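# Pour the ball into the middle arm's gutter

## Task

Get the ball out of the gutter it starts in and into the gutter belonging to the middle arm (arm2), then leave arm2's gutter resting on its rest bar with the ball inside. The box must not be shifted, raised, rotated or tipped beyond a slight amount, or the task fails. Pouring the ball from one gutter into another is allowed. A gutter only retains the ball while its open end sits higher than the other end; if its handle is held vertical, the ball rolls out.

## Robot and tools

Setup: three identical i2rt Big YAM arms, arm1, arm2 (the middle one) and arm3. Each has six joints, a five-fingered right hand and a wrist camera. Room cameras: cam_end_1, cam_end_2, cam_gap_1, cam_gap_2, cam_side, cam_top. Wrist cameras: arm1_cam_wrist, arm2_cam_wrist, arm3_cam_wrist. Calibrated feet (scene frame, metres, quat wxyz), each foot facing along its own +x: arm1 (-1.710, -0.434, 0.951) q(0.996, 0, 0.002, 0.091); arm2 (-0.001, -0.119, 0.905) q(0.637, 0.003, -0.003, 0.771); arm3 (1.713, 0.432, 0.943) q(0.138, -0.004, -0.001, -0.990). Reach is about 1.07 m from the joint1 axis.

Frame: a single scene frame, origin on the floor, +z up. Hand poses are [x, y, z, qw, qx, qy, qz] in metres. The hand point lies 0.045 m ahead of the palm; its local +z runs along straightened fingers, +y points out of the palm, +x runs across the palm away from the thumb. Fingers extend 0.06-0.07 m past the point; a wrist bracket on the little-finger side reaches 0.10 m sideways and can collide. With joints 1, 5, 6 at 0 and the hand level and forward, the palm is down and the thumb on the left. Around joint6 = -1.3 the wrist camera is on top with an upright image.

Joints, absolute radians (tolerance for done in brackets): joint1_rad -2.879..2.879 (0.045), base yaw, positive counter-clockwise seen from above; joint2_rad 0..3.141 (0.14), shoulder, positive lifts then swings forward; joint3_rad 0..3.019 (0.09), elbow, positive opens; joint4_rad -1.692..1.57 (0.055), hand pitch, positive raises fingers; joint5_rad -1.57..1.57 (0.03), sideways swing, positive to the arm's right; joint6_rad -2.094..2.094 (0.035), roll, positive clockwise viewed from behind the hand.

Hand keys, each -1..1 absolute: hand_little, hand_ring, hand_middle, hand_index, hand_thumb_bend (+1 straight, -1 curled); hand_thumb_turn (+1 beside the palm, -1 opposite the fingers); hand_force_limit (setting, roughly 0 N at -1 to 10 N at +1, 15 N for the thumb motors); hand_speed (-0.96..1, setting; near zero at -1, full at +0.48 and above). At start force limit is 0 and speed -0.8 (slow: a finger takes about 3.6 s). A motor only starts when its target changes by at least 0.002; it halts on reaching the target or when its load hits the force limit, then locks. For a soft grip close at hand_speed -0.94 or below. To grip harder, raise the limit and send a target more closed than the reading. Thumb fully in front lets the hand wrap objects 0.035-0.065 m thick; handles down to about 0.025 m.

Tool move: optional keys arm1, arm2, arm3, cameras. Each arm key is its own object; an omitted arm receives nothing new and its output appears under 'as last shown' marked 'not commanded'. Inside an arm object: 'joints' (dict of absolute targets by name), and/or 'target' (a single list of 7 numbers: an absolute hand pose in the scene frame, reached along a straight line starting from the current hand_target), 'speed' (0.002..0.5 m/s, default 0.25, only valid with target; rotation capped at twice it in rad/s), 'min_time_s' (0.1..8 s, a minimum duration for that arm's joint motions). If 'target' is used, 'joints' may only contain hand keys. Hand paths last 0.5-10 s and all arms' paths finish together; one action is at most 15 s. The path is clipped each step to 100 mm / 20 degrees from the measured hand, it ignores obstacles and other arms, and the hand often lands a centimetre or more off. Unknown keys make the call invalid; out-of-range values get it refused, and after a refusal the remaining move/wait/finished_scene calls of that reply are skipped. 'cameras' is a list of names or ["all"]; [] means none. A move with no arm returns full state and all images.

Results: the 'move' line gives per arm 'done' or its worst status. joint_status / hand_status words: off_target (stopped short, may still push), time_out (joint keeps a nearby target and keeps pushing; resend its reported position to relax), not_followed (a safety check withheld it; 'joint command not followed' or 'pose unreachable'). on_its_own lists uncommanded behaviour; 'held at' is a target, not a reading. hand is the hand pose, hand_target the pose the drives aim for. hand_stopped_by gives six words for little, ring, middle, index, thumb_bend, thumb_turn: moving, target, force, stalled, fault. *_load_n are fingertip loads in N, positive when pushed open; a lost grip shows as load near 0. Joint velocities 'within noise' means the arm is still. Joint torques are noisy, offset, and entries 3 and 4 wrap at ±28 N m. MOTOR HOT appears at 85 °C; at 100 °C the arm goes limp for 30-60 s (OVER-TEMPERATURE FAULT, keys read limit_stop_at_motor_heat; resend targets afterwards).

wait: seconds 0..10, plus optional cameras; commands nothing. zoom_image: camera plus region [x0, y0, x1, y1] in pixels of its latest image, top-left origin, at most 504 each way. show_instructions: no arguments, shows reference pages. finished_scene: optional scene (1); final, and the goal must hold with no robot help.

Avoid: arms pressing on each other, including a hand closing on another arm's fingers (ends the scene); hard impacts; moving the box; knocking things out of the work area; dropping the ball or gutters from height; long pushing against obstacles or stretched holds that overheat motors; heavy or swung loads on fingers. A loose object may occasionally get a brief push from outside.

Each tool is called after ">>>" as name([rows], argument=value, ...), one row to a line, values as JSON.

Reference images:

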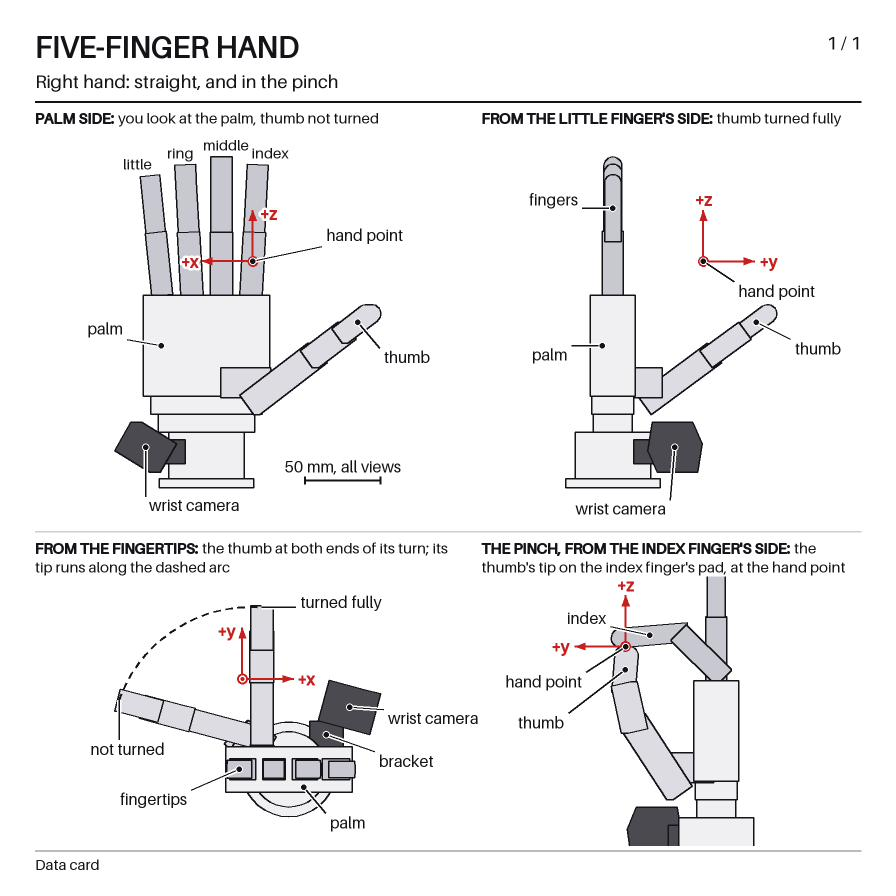

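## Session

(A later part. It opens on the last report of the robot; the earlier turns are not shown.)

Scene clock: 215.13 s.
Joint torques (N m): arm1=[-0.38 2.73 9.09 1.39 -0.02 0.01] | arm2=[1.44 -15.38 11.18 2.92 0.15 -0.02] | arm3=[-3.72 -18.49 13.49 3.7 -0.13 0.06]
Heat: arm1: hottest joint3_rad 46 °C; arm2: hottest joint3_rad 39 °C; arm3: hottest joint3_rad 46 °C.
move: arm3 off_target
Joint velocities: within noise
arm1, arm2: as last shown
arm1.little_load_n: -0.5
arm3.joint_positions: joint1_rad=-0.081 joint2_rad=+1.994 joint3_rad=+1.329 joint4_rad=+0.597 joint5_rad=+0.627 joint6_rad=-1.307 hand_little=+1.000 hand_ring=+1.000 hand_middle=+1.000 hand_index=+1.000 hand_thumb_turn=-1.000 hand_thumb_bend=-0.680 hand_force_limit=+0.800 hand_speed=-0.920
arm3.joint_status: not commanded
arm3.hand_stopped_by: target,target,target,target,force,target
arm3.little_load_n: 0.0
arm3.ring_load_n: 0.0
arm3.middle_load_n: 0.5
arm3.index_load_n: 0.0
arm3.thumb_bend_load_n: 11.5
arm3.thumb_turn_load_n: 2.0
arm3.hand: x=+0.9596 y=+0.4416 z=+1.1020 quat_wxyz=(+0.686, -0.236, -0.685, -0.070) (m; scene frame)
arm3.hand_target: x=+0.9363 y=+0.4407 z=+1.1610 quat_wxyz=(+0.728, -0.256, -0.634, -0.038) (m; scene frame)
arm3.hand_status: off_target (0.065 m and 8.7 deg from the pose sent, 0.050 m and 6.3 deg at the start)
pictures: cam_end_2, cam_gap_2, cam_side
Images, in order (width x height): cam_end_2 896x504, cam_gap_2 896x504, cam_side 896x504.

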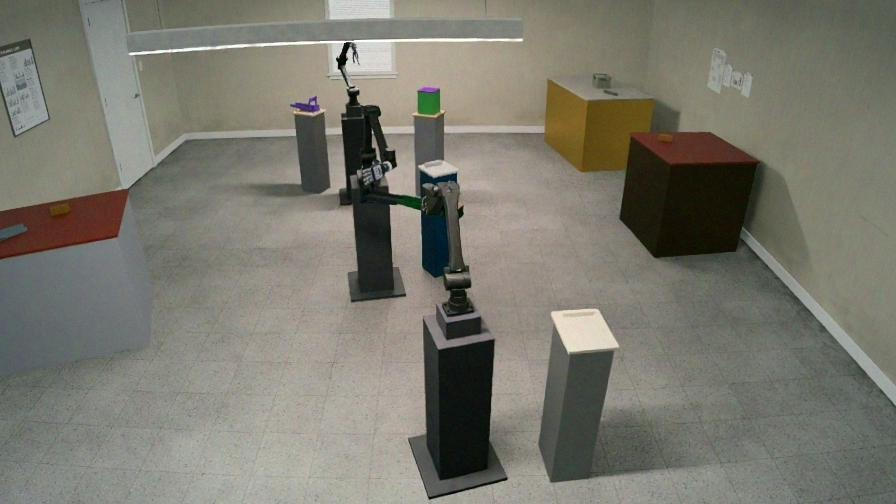

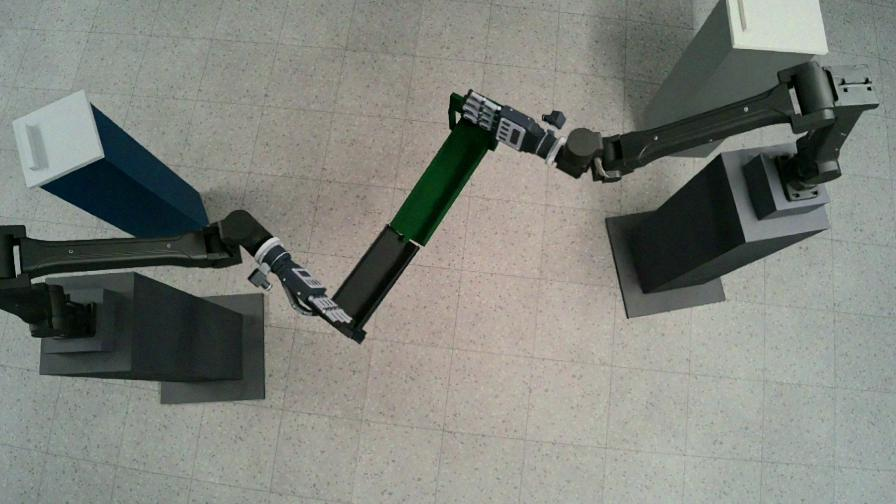

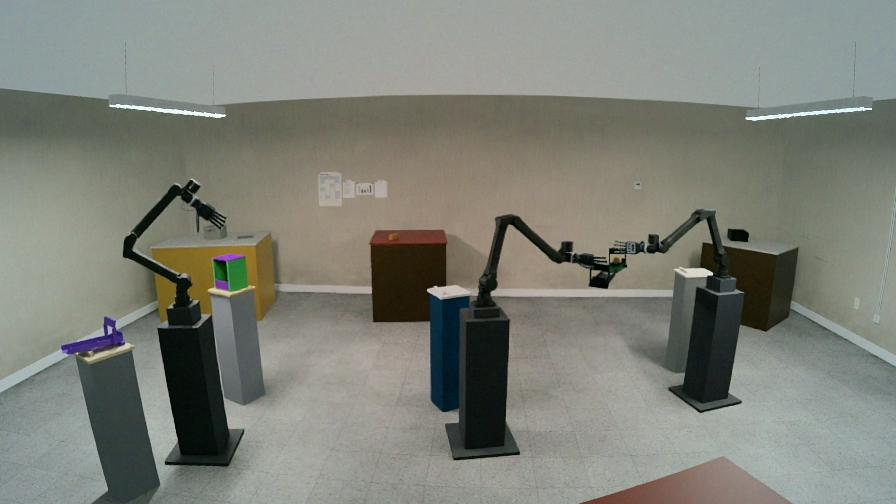

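>>> move(arm3={"target":[0.923,0.439,1.187,0.7421,-0.2248,-0.6269,-0.0759],"speed":0.03}, cameras=["cam_gap_2","cam_side","cam_end_2","arm3_cam_wrist"])

>>> zoom_image(camera="cam_gap_2", region=[340, 150, 500, 310])

>>> zoom_image(camera="cam_side", region=[580, 225, 660, 295])

>>> zoom_image(camera="cam_end_2", region=[350, 160, 450, 230])

Scene clock: 218.70 s.
Joint torques (N m): arm1=[-0.15 2.9 9.09 1.39 -0.02 0.01] | arm2=[1.38 -15.38 11.18 2.92 0.15 -0.02] | arm3=[-2.49 -18.43 13.68 3.64 0.09 -0.21]
Heat: arm1: hottest joint3_rad 46 °C; arm2: hottest joint3_rad 40 °C; arm3: hottest joint3_rad 48 °C.
move: arm3 off_target
Joint velocities: within noise
arm1, arm2: as last shown
arm1.little_load_n: 0.0
arm1.ring_load_n: -0.5
arm1.thumb_turn_load_n: 0.5
arm2.joint_positions: joint1_rad=-1.390 joint2_rad=+1.798 joint3_rad=+1.107 joint4_rad=+0.671 joint5_rad=+0.984 joint6_rad=-1.326 hand_little=+1.000 hand_ring=+1.000 hand_middle=+1.000 hand_index=+1.000 hand_thumb_turn=-1.000 hand_thumb_bend=-0.548 hand_force_limit=+0.800 hand_speed=-0.920
arm2.middle_load_n: 0.0
arm2.hand: x=+0.6336 y=-0.0795 z=+1.0981 quat_wxyz=(+0.132, +0.650, -0.294, +0.689) (m; scene frame)
arm3.joint_positions: joint1_rad=-0.081 joint2_rad=+2.007 joint3_rad=+1.375 joint4_rad=+0.627 joint5_rad=+0.636 joint6_rad=-1.405 hand_little=+1.000 hand_ring=+1.000 hand_middle=+1.000 hand_index=+1.000 hand_thumb_turn=-1.000 hand_thumb_bend=-0.680 hand_force_limit=+0.800 hand_speed=-0.920
arm3.joint_status: not commanded
arm3.hand_stopped_by: target,target,target,target,force,target
arm3.little_load_n: 0.0
arm3.ring_load_n: 0.0
arm3.middle_load_n: 0.0
arm3.index_load_n: 0.0
arm3.thumb_bend_load_n: 11.5
arm3.thumb_turn_load_n: 2.0
arm3.hand: x=+0.9480 y=+0.4440 z=+1.1274 quat_wxyz=(+0.701, -0.212, -0.674, -0.096) (m; scene frame)
arm3.hand_target: x=+0.9289 y=+0.4391 z=+1.1860 quat_wxyz=(+0.741, -0.225, -0.628, -0.076) (m; scene frame)
arm3.hand_status: off_target (0.065 m and 7.6 deg from the pose sent, 0.093 m and 9.4 deg at the start)
pictures: arm3_cam_wrist, cam_end_2, cam_gap_2, cam_side
Images, in order (width x height): arm3_cam_wrist 672x504, cam_end_2 896x504, cam_gap_2 896x504, cam_side 896x504.

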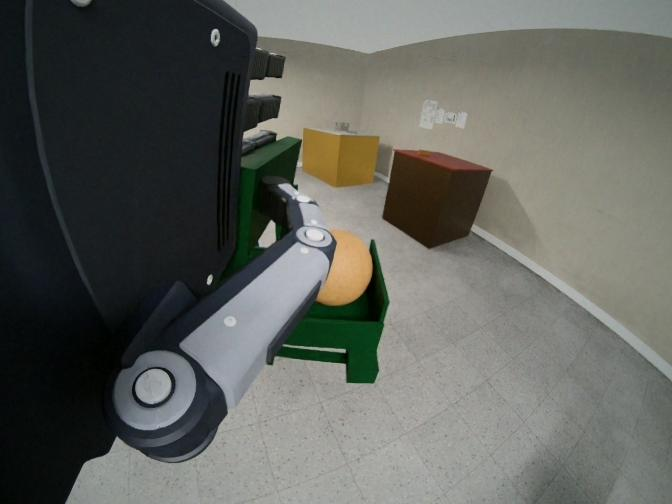

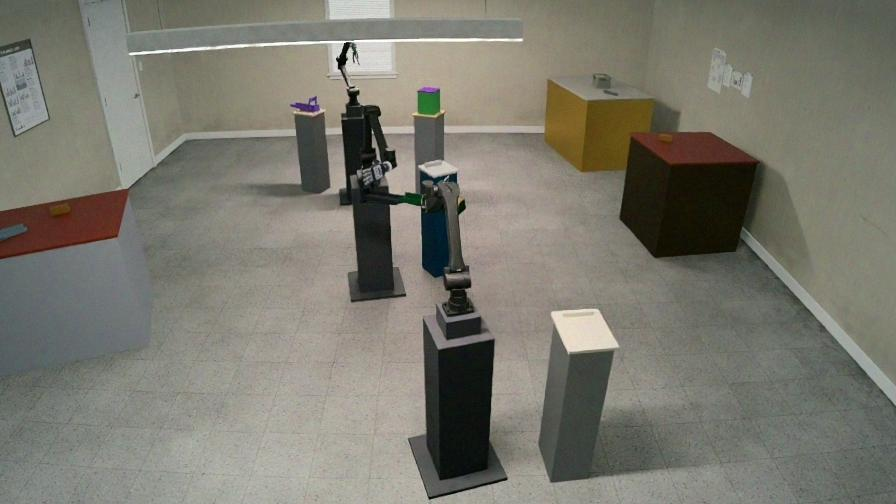

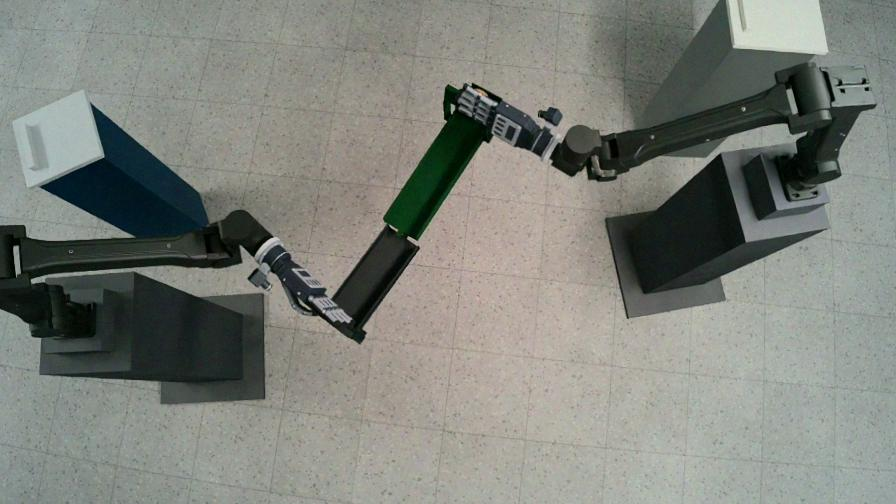

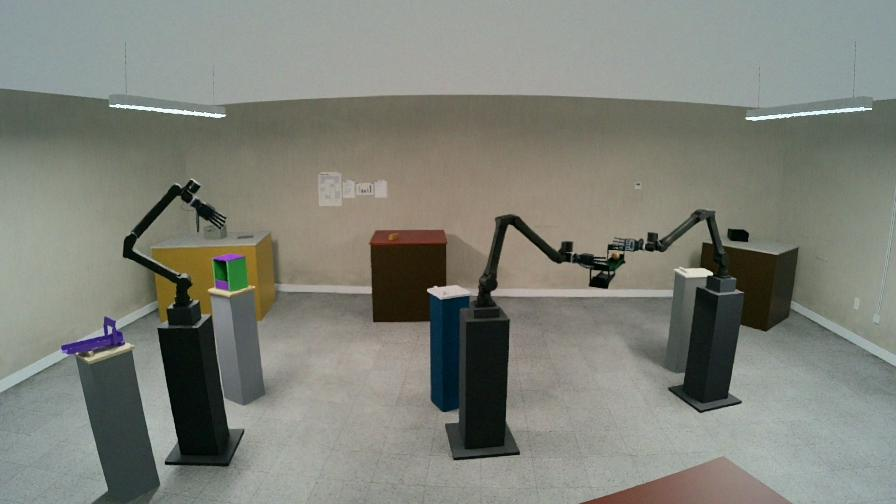

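Scaled by 3.150 from the camera's 896x504 image, which has a finer 1280x720 frame.

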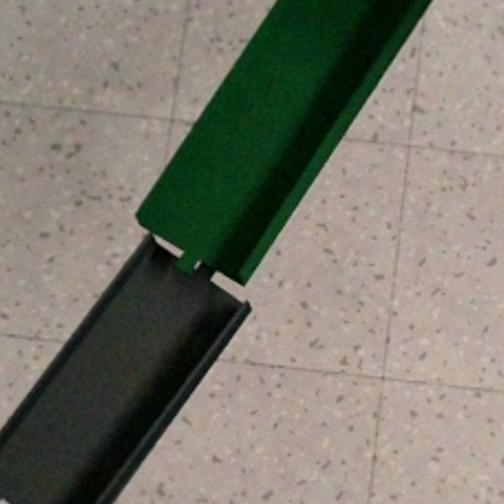

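Scaled by 6.300 from the camera's 896x504 image, which has a finer 1280x720 frame.

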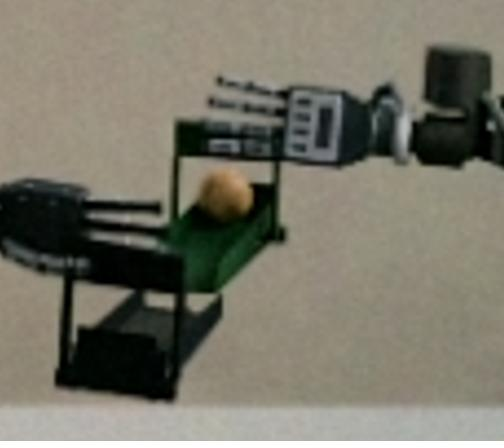

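Scaled by 5.040 from the camera's 896x504 image, which has a finer 1280x720 frame.

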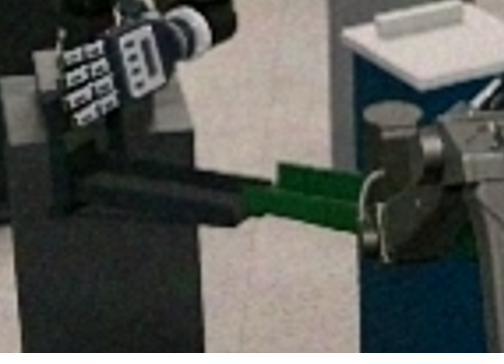

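>>> move(arm3={"target":[0.9313,0.4304,1.179,0.7421,-0.2248,-0.6269,-0.0759],"speed":0.03}, cameras=["cam_gap_2","cam_side","cam_end_2"])

>>> zoom_image(camera="cam_gap_2", region=[340, 150, 500, 310])

>>> zoom_image(camera="cam_side", region=[580, 225, 660, 295])

>>> zoom_image(camera="cam_end_2", region=[350, 160, 450, 230])

Scene clock: 220.10 s.
Joint torques (N m): arm1=[-0.21 2.78 9.06 1.4 -0.02 0.03] | arm2=[1.38 -15.38 11.17 2.92 0.15 -0.02] | arm3=[-2.78 -18.14 12.25 3.54 0.07 -0.23]
Heat: arm1: hottest joint3_rad 46 °C; arm2: hottest joint3_rad 41 °C; arm3: hottest joint3_rad 48 °C.
move: arm3 off_target
Joint velocities: within noise
arm1, arm2: as last shown
arm1.ring_load_n: 0.0
arm1.thumb_turn_load_n: 0.0
arm2.middle_load_n: 0.5
arm2.thumb_turn_load_n: 1.0
arm3.joint_positions: joint1_rad=-0.081 joint2_rad=+2.008 joint3_rad=+1.376 joint4_rad=+0.651 joint5_rad=+0.650 joint6_rad=-1.408 hand_little=+1.000 hand_ring=+1.000 hand_middle=+1.000 hand_index=+1.000 hand_thumb_turn=-1.000 hand_thumb_bend=-0.680 hand_force_limit=+0.800 hand_speed=-0.920
arm3.joint_status: not commanded
arm3.hand_stopped_by: target,target,target,target,force,target
arm3.little_load_n: 0.0
arm3.ring_load_n: 0.0
arm3.middle_load_n: 0.5
arm3.index_load_n: 0.0
arm3.thumb_bend_load_n: 11.0
arm3.thumb_turn_load_n: 2.0
arm3.hand: x=+0.9485 y=+0.4460 z=+1.1321 quat_wxyz=(+0.708, -0.219, -0.664, -0.098) (m; scene frame)
arm3.hand_target: x=+0.9345 y=+0.4384 z=+1.1791 quat_wxyz=(+0.742, -0.228, -0.626, -0.079) (m; scene frame)
arm3.hand_status: off_target (0.052 m and 6.3 deg from the pose sent, 0.056 m and 7.6 deg at the start)
pictures: cam_end_2, cam_gap_2, cam_side
Images, in order (width x height): cam_end_2 896x504, cam_gap_2 896x504, cam_side 896x504.

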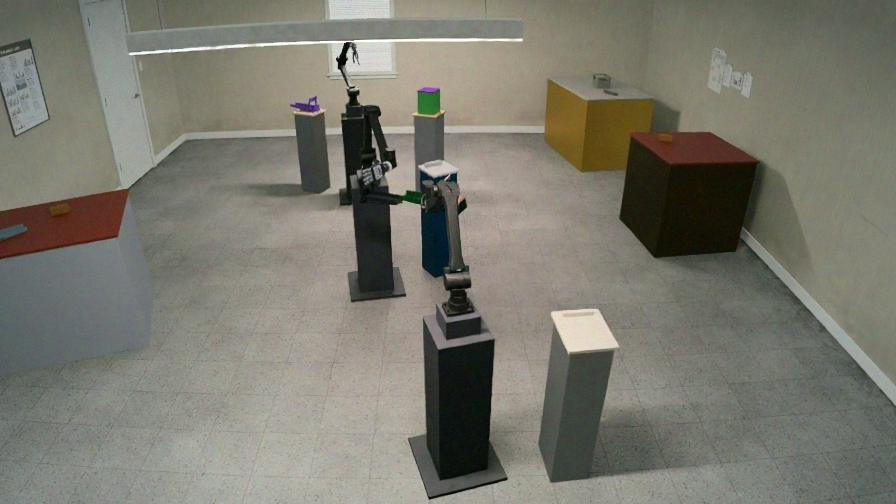

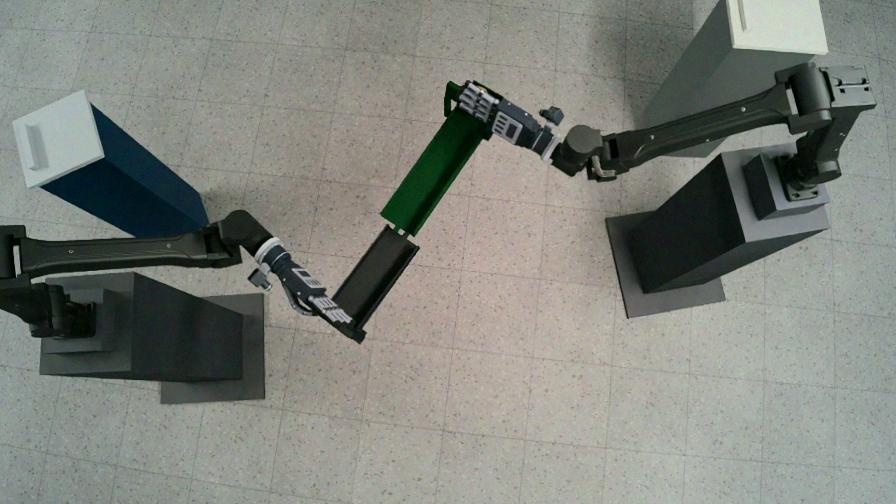

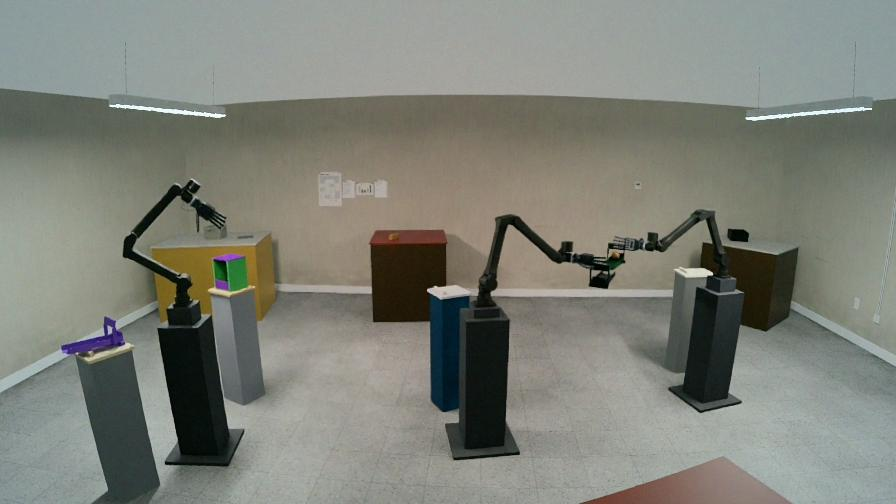

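Scaled by 3.150 from the camera's 896x504 image, which has a finer 1280x720 frame.

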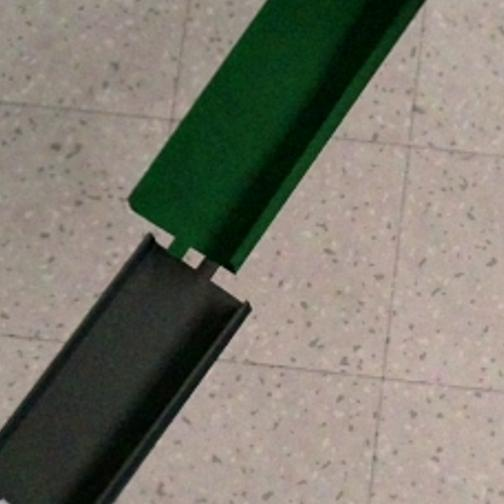

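Scaled by 6.300 from the camera's 896x504 image, which has a finer 1280x720 frame.

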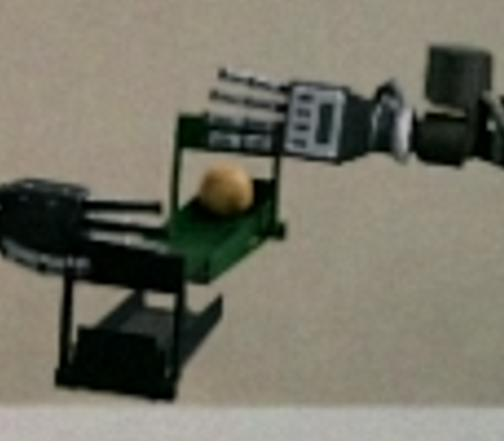

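Scaled by 5.040 from the camera's 896x504 image, which has a finer 1280x720 frame.

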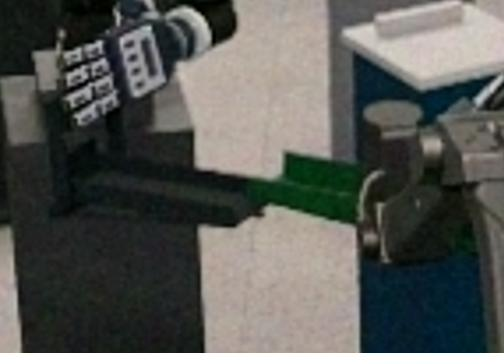

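>>> move(arm3={"target":[0.9456,0.4143,1.154,0.7421,-0.2248,-0.6269,-0.0759],"speed":0.03}, cameras=["cam_gap_2","cam_side","cam_end_2"])

>>> zoom_image(camera="cam_gap_2", region=[340, 150, 500, 310])

>>> zoom_image(camera="cam_side", region=[580, 225, 660, 295])

>>> zoom_image(camera="cam_end_2", region=[350, 160, 450, 230])

Scene clock: 222.23 s.
Joint torques (N m): arm1=[-0.21 2.96 9.06 1.35 -0.02 0.02] | arm2=[1.38 -15.38 11.18 2.92 0.14 -0.01] | arm3=[-2.61 -18.84 8.61 3.45 0.05 -0.15]
Heat: arm1: hottest joint3_rad 46 °C; arm2: hottest joint3_rad 41 °C; arm3: hottest joint3_rad 48 °C.
move: arm3 off_target
Joint velocities: within noise
arm1, arm2: as last shown
arm2.middle_load_n: 0.0
arm2.thumb_turn_load_n: 1.5
arm3.joint_positions: joint1_rad=-0.038 joint2_rad=+2.028 joint3_rad=+1.376 joint4_rad=+0.721 joint5_rad=+0.679 joint6_rad=-1.414 hand_little=+1.000 hand_ring=+1.000 hand_middle=+1.000 hand_index=+1.000 hand_thumb_turn=-1.000 hand_thumb_bend=-0.680 hand_force_limit=+0.800 hand_speed=-0.920
arm3.joint_status: not commanded
arm3.hand_stopped_by: target,target,target,target,force,target
arm3.little_load_n: 0.0
arm3.ring_load_n: 0.0
arm3.middle_load_n: 0.0
arm3.index_load_n: 0.0
arm3.thumb_bend_load_n: 11.5
arm3.thumb_turn_load_n: 2.0
arm3.hand: x=+0.9494 y=+0.4171 z=+1.1313 quat_wxyz=(+0.723, -0.219, -0.650, -0.086) (m; scene frame)
arm3.hand_target: x=+0.9461 y=+0.4119 z=+1.1546 quat_wxyz=(+0.742, -0.224, -0.627, -0.075) (m; scene frame)
arm3.hand_status: off_target (0.023 m and 3.7 deg from the pose sent, 0.039 m and 6.3 deg at the start)
pictures: cam_end_2, cam_gap_2, cam_side
Images, in order (width x height): cam_end_2 896x504, cam_gap_2 896x504, cam_side 896x504.

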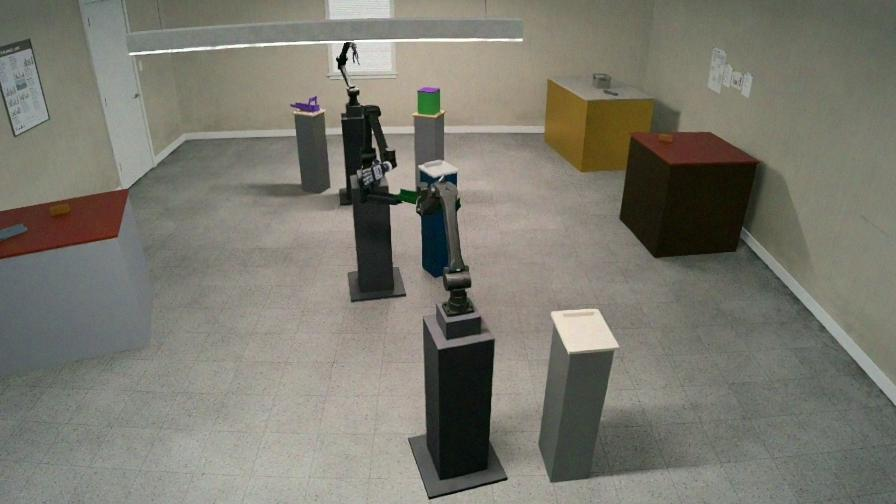

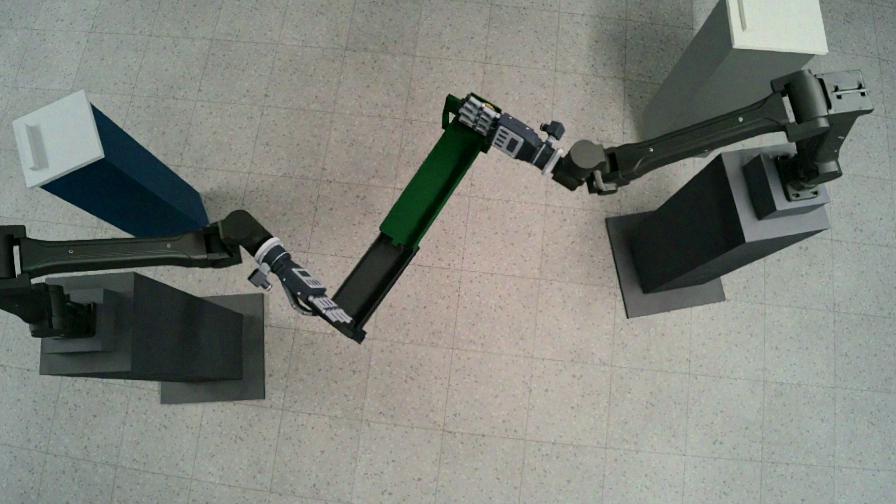

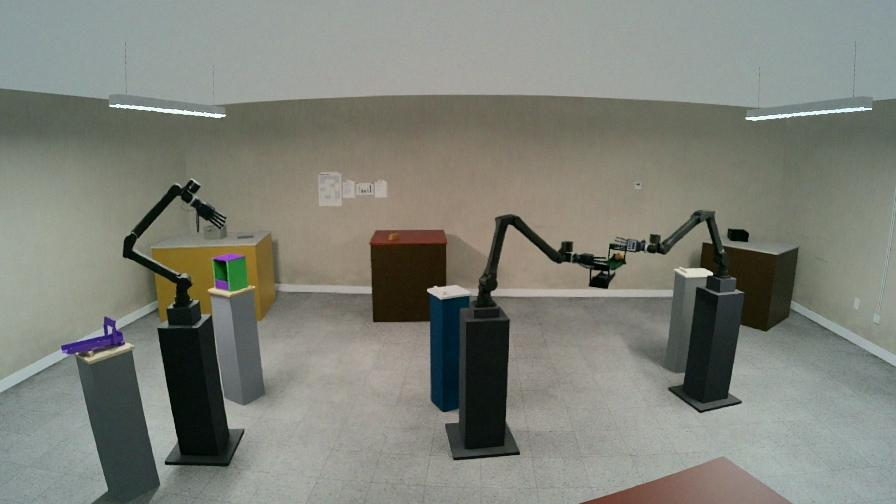

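Scaled by 3.150 from the camera's 896x504 image, which has a finer 1280x720 frame.

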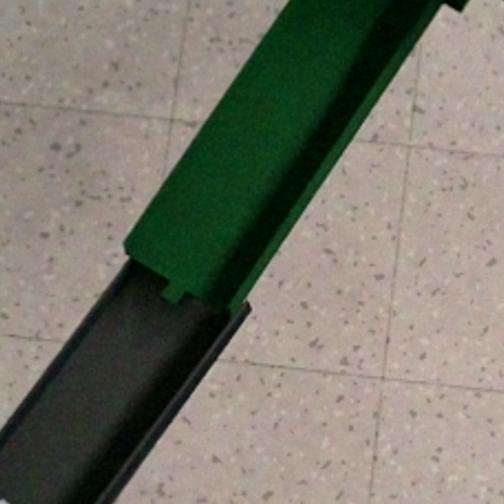

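Scaled by 6.300 from the camera's 896x504 image, which has a finer 1280x720 frame.

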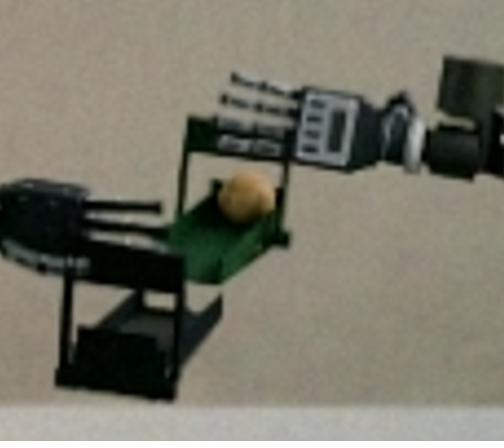

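Scaled by 5.040 from the camera's 896x504 image, which has a finer 1280x720 frame.

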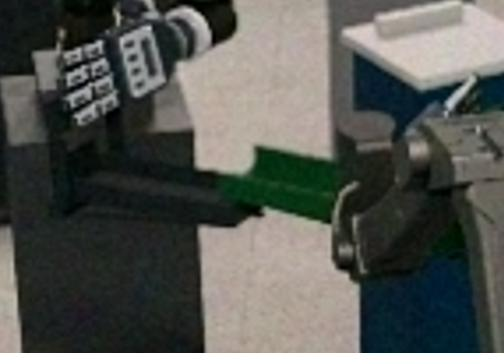

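>>> move(arm3={"target":[0.954,0.432,1.154,0.7421,-0.2248,-0.6269,-0.0759],"speed":0.03})

>>> move(arm3={"target":[0.954,0.432,1.13,0.7421,-0.2248,-0.6269,-0.0759],"speed":0.02}, cameras=["cam_gap_2","cam_side","cam_end_2"])

>>> zoom_image(camera="cam_gap_2", region=[340, 150, 500, 310])

>>> zoom_image(camera="cam_side", region=[580, 225, 660, 295])

>>> zoom_image(camera="cam_end_2", region=[350, 160, 450, 230])

Scene clock: 223.83 s.
Joint torques (N m): arm1=[-0.32 2.78 9.06 1.4 -0.02 0.02] | arm2=[1.32 -15.74 11.15 2.92 0.13 -0.01] | arm3=[-3.78 -21.19 7.76 3.52 -0.16 -0.15]
Heat: arm1: hottest joint3_rad 46 °C; arm2: hottest joint3_rad 41 °C; arm3: hottest joint3_rad 48 °C.
move: arm3 off_target
Joint velocities: within noise
arm1, arm2: as last shown
arm2.joint_positions: joint1_rad=-1.389 joint2_rad=+1.801 joint3_rad=+1.107 joint4_rad=+0.671 joint5_rad=+0.984 joint6_rad=-1.326 hand_little=+1.000 hand_ring=+1.000 hand_middle=+1.000 hand_index=+1.000 hand_thumb_turn=-1.000 hand_thumb_bend=-0.548 hand_force_limit=+0.800 hand_speed=-0.920
arm2.middle_load_n: 0.5
arm2.thumb_bend_load_n: 14.5
arm2.thumb_turn_load_n: 1.0
arm2.hand: x=+0.6336 y=-0.0785 z=+1.0964 quat_wxyz=(+0.132, +0.651, -0.293, +0.688) (m; scene frame)
arm2.hand_target: x=+0.6485 y=-0.0677 z=+1.1226 quat_wxyz=(+0.111, +0.628, -0.306, +0.707) (m; scene frame)
arm3.joint_positions: joint1_rad=-0.046 joint2_rad=+2.028 joint3_rad=+1.340 joint4_rad=+0.741 joint5_rad=+0.661 joint6_rad=-1.415 hand_little=+1.000 hand_ring=+1.000 hand_middle=+1.000 hand_index=+1.000 hand_thumb_turn=-1.000 hand_thumb_bend=-0.680 hand_force_limit=+0.800 hand_speed=-0.920
arm3.joint_status: not commanded
arm3.hand_stopped_by: target,target,target,target,force,target
arm3.little_load_n: 0.0
arm3.ring_load_n: 0.0
arm3.middle_load_n: 0.5
arm3.index_load_n: 0.5
arm3.thumb_bend_load_n: 11.5
arm3.thumb_turn_load_n: 2.0
arm3.hand: x=+0.9558 y=+0.4223 z=+1.1172 quat_wxyz=(+0.719, -0.213, -0.657, -0.086) (m; scene frame)
arm3.hand_target: x=+0.9548 y=+0.4275 z=+1.1530 quat_wxyz=(+0.742, -0.223, -0.628, -0.074) (m; scene frame)
arm3.hand_status: off_target (0.038 m and 4.7 deg from the pose sent, 0.028 m and 3.7 deg at the start)
pictures: none

Scene clock: 225.50 s.
Joint torques (N m): arm1=[-0.38 2.67 9.06 1.39 -0.01 0.02] | arm2=[1.32 -15.68 11.18 2.92 0.13 -0.02] | arm3=[-4.19 -18.14 7.71 3.47 -0.11 -0.12]
Heat: arm1: hottest joint3_rad 46 °C; arm2: hottest joint3_rad 42 °C; arm3: hottest joint3_rad 48 °C.
move: arm3 off_target
Joint velocities: within noise
arm1, arm2: as last shown
arm2.thumb_bend_load_n: 14.0
arm2.hand_target: x=+0.6485 y=-0.0681 z=+1.1226 quat_wxyz=(+0.111, +0.628, -0.306, +0.707) (m; scene frame)
arm3.joint_positions: joint1_rad=-0.051 joint2_rad=+2.040 joint3_rad=+1.329 joint4_rad=+0.788 joint5_rad=+0.660 joint6_rad=-1.415 hand_little=+1.000 hand_ring=+1.000 hand_middle=+1.000 hand_index=+1.000 hand_thumb_turn=-1.000 hand_thumb_bend=-0.680 hand_force_limit=+0.800 hand_speed=-0.920
arm3.joint_status: not commanded
arm3.hand_stopped_by: target,target,target,target,force,target
arm3.little_load_n: 0.0
arm3.ring_load_n: 0.0
arm3.middle_load_n: 0.5
arm3.index_load_n: 0.5
arm3.thumb_bend_load_n: 11.5
arm3.thumb_turn_load_n: 2.0
arm3.hand: x=+0.9568 y=+0.4259 z=+1.1124 quat_wxyz=(+0.726, -0.217, -0.648, -0.083) (m; scene frame)
arm3.hand_target: x=+0.9542 y=+0.4318 z=+1.1298 quat_wxyz=(+0.742, -0.225, -0.627, -0.076) (m; scene frame)
arm3.hand_status: off_target (0.019 m and 3.3 deg from the pose sent, 0.016 m and 4.7 deg at the start)
pictures: cam_end_2, cam_gap_2, cam_side
Images, in order (width x height): cam_end_2 896x504, cam_gap_2 896x504, cam_side 896x504.

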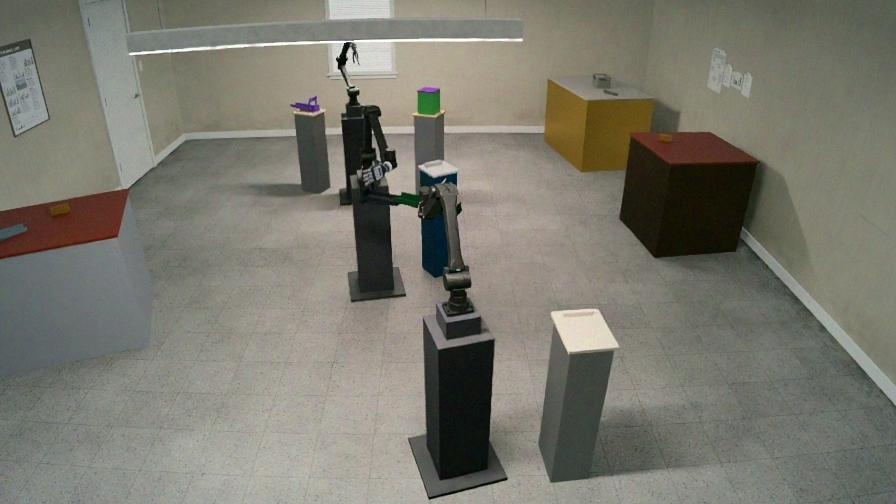

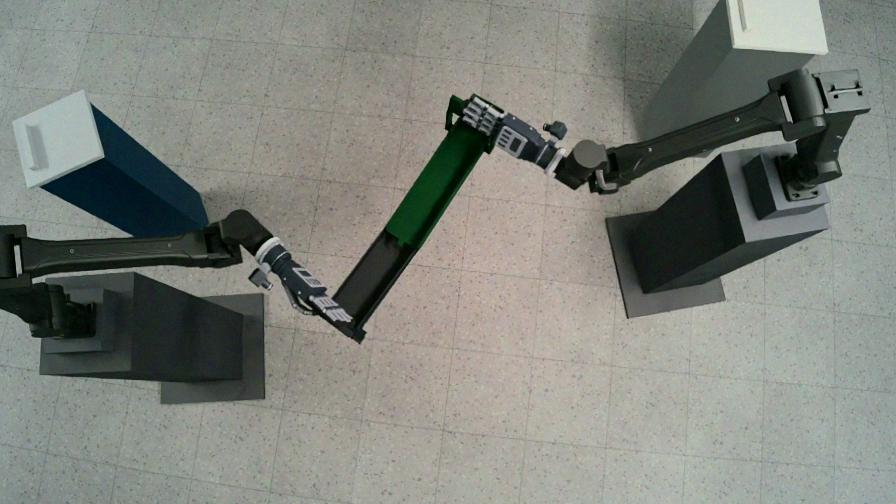

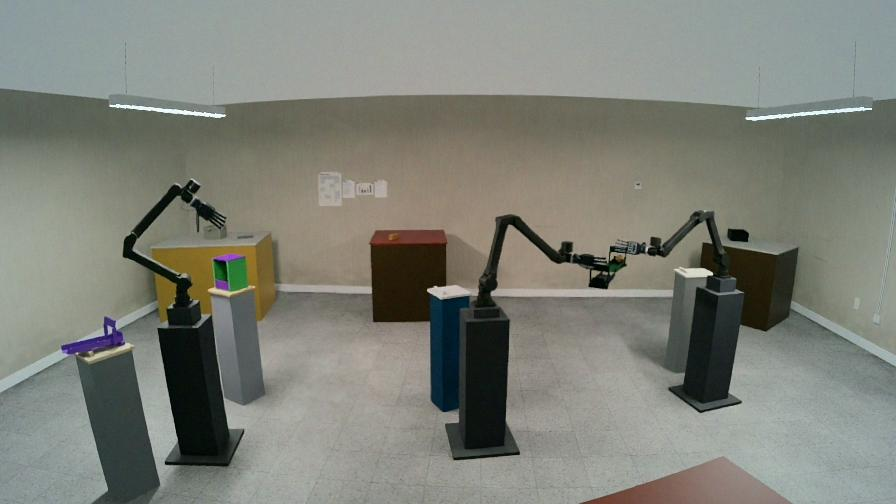

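Scaled by 3.150 from the camera's 896x504 image, which has a finer 1280x720 frame.

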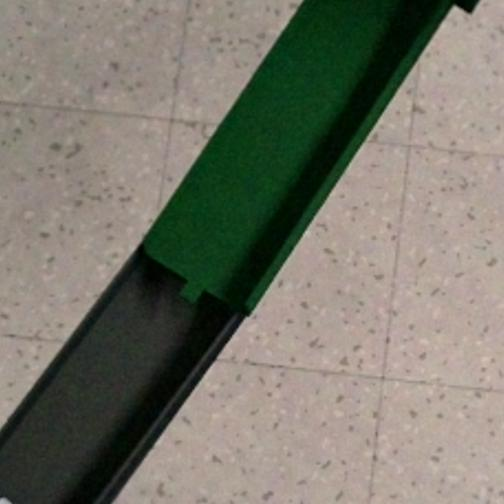

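Scaled by 6.300 from the camera's 896x504 image, which has a finer 1280x720 frame.

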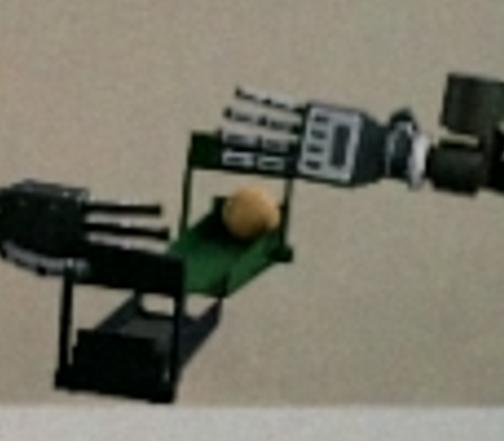

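Scaled by 5.040 from the camera's 896x504 image, which has a finer 1280x720 frame.

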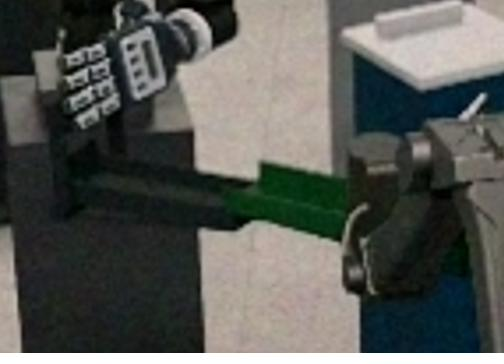

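>>> move(arm3={"target":[0.957,0.440,1.165,0.7421,-0.2248,-0.6269,-0.0759],"speed":0.03})

>>> move(arm3={"target":[0.962,0.452,1.165,0.7421,-0.2248,-0.6269,-0.0759],"speed":0.03}, cameras=["cam_gap_2","cam_side","cam_end_2"])

>>> zoom_image(camera="cam_gap_2", region=[340, 150, 500, 310])

>>> zoom_image(camera="cam_side", region=[580, 225, 660, 295])

>>> zoom_image(camera="cam_end_2", region=[350, 160, 450, 230])

Scene clock: 227.77 s.
Joint torques (N m): arm1=[-0.32 2.9 9.01 1.42 -0.03 0.02] | arm2=[1.14 -15.74 11.17 2.92 0.13 -0.01] | arm3=[-3.6 -21.95 8.32 1.76 -0.16 -0.12]
Heat: arm1: hottest joint3_rad 46 °C; arm2: hottest joint3_rad 42 °C; arm3: hottest joint3_rad 48 °C.
move: arm3 off_target
Joint velocities: within noise
arm1.joint_positions: joint1_rad=+0.306 joint2_rad=+0.595 joint3_rad=+1.346 joint4_rad=-1.450 joint5_rad=+0.098 joint6_rad=-1.188 hand_little=+1.000 hand_ring=+1.000 hand_middle=+1.000 hand_index=+1.000 hand_thumb_turn=+1.000 hand_thumb_bend=+1.000 hand_force_limit=+0.000 hand_speed=-0.800
arm1.joint_status: not commanded
arm1.hand_stopped_by: target,target,target,target,target,target
arm1.little_load_n: 0.0
arm1.ring_load_n: 0.0
arm1.middle_load_n: 0.0
arm1.index_load_n: 0.0
arm1.thumb_bend_load_n: 0.0
arm1.thumb_turn_load_n: 0.0
arm1.hand: x=-1.5074 y=-0.3990 z=+1.4019 quat_wxyz=(-0.138, +0.906, +0.027, +0.399) (m; scene frame)
arm1.hand_target: x=-1.5071 y=-0.3988 z=+1.4142 quat_wxyz=(-0.144, +0.899, +0.026, +0.412) (m; scene frame)
arm1.hand_status: not commanded
arm2.joint_positions: joint1_rad=-1.387 joint2_rad=+1.801 joint3_rad=+1.107 joint4_rad=+0.671 joint5_rad=+0.984 joint6_rad=-1.326 hand_little=+1.000 hand_ring=+1.000 hand_middle=+1.000 hand_index=+1.000 hand_thumb_turn=-1.000 hand_thumb_bend=-0.548 hand_force_limit=+0.800 hand_speed=-0.920
arm2.joint_status: not commanded
arm2.hand_stopped_by: target,target,target,target,force,target
arm2.little_load_n: 0.0
arm2.ring_load_n: 0.0
arm2.middle_load_n: 0.0
arm2.index_load_n: 0.0
arm2.thumb_bend_load_n: 13.0
arm2.thumb_turn_load_n: 1.5
arm2.hand: x=+0.6336 y=-0.0775 z=+1.0964 quat_wxyz=(+0.132, +0.651, -0.292, +0.688) (m; scene frame)
arm2.hand_target: x=+0.6485 y=-0.0680 z=+1.1226 quat_wxyz=(+0.111, +0.628, -0.306, +0.707) (m; scene frame)
arm2.hand_status: not commanded
arm3.joint_positions: joint1_rad=-0.068 joint2_rad=+2.016 joint3_rad=+1.329 joint4_rad=+0.761 joint5_rad=+0.649 joint6_rad=-1.415 hand_little=+1.000 hand_ring=+1.000 hand_middle=+1.000 hand_index=+1.000 hand_thumb_turn=-1.000 hand_thumb_bend=-0.680 hand_force_limit=+0.800 hand_speed=-0.920
arm3.joint_status: not commanded
arm3.hand_stopped_by: target,target,target,target,force,target
arm3.little_load_n: -0.5
arm3.ring_load_n: 0.0
arm3.middle_load_n: 0.0
arm3.index_load_n: 0.0
arm3.thumb_bend_load_n: 11.5
arm3.thumb_turn_load_n: 2.0
arm3.hand: x=+0.9571 y=+0.4374 z=+1.1247 quat_wxyz=(+0.725, -0.218, -0.648, -0.085) (m; scene frame)
arm3.hand_target: x=+0.9570 y=+0.4414 z=+1.1647 quat_wxyz=(+0.742, -0.225, -0.626, -0.077) (m; scene frame)
arm3.hand_status: off_target (0.040 m and 3.4 deg from the pose sent, 0.054 m and 3.3 deg at the start)
pictures: none

Scene clock: 228.73 s.
Joint torques (N m): arm1=[-0.32 2.96 9.06 1.4 -0.01 0.03] | arm2=[1.2 -15.74 11.18 2.92 0.12 -0.02] | arm3=[-3.43 -21.3 8.02 2.13 -0.22 -0.09]
Heat: arm1: hottest joint3_rad 46 °C; arm2: hottest joint3_rad 42 °C; arm3: hottest joint3_rad 48 °C.
move: arm3 off_target
Joint velocities: within noise
arm1, arm2: as last shown
arm2.thumb_bend_load_n: 13.5
arm3.joint_positions: joint1_rad=-0.084 joint2_rad=+2.002 joint3_rad=+1.306 joint4_rad=+0.761 joint5_rad=+0.633 joint6_rad=-1.415 hand_little=+1.000 hand_ring=+1.000 hand_middle=+1.000 hand_index=+1.000 hand_thumb_turn=-1.000 hand_thumb_bend=-0.680 hand_force_limit=+0.800 hand_speed=-0.920
arm3.joint_status: not commanded
arm3.hand_stopped_by: target,target,target,target,force,target
arm3.little_load_n: 0.0
arm3.ring_load_n: 0.0
arm3.middle_load_n: 0.5
arm3.index_load_n: 0.0
arm3.thumb_bend_load_n: 11.5
arm3.thumb_turn_load_n: 2.0
arm3.hand: x=+0.9618 y=+0.4490 z=+1.1234 quat_wxyz=(+0.722, -0.217, -0.651, -0.088) (m; scene frame)
arm3.hand_target: x=+0.9621 y=+0.4528 z=+1.1647 quat_wxyz=(+0.742, -0.225, -0.627, -0.076) (m; scene frame)
arm3.hand_status: off_target (0.042 m and 3.9 deg from the pose sent, 0.043 m and 3.4 deg at the start)
pictures: cam_end_2, cam_gap_2, cam_side
Images, in order (width x height): cam_end_2 896x504, cam_gap_2 896x504, cam_side 896x504.

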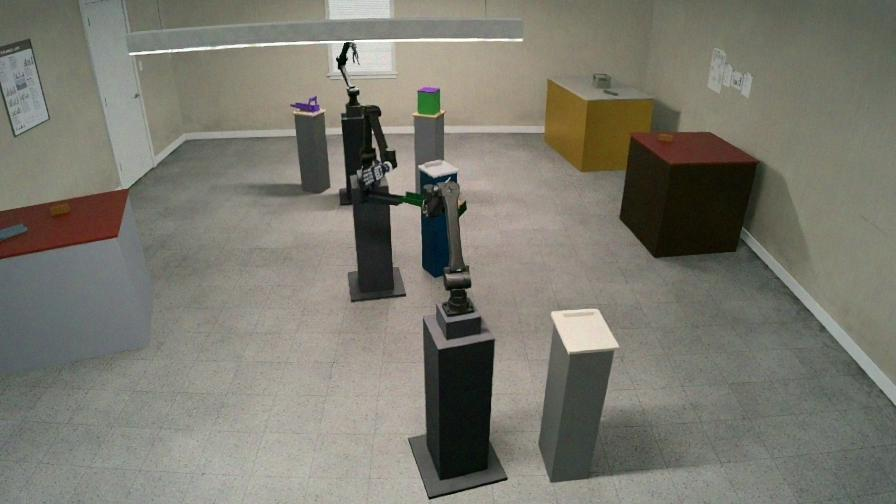

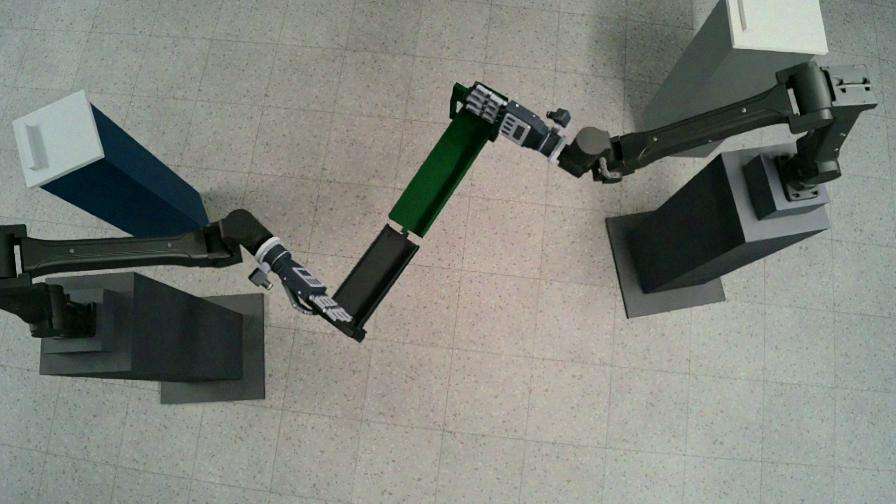

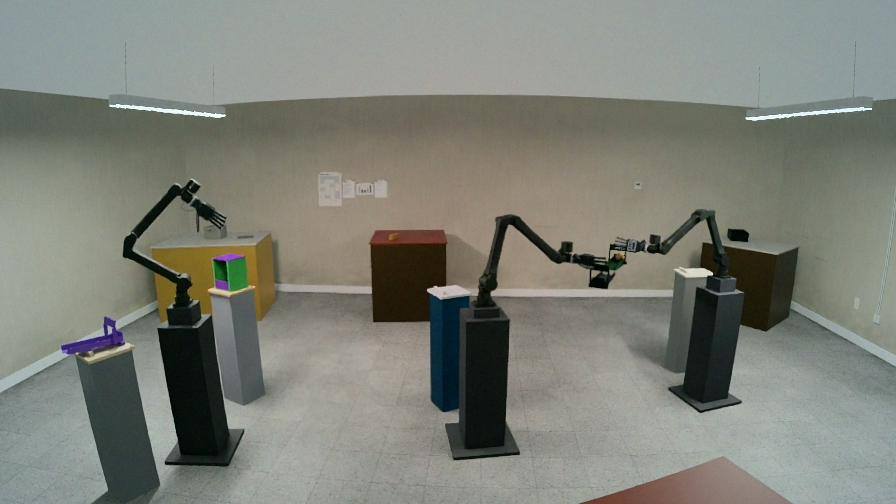

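Scaled by 3.150 from the camera's 896x504 image, which has a finer 1280x720 frame.

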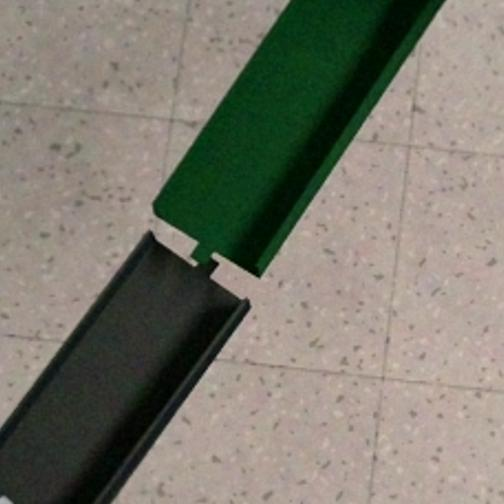

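Scaled by 6.300 from the camera's 896x504 image, which has a finer 1280x720 frame.

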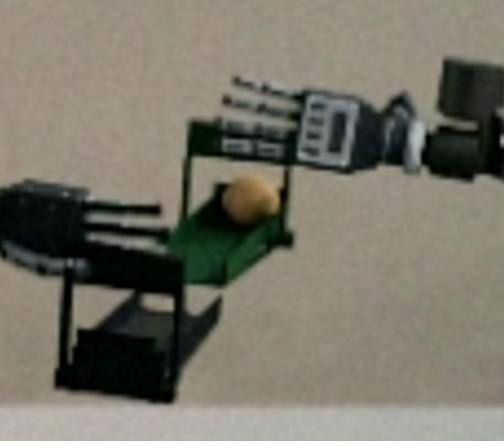

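Scaled by 5.040 from the camera's 896x504 image, which has a finer 1280x720 frame.

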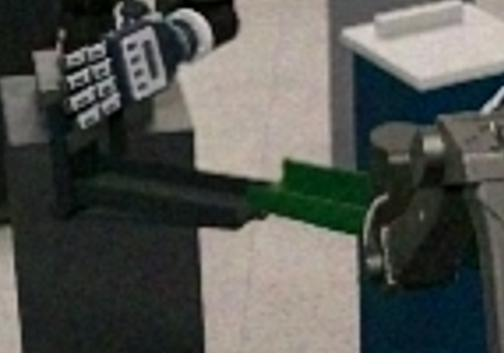

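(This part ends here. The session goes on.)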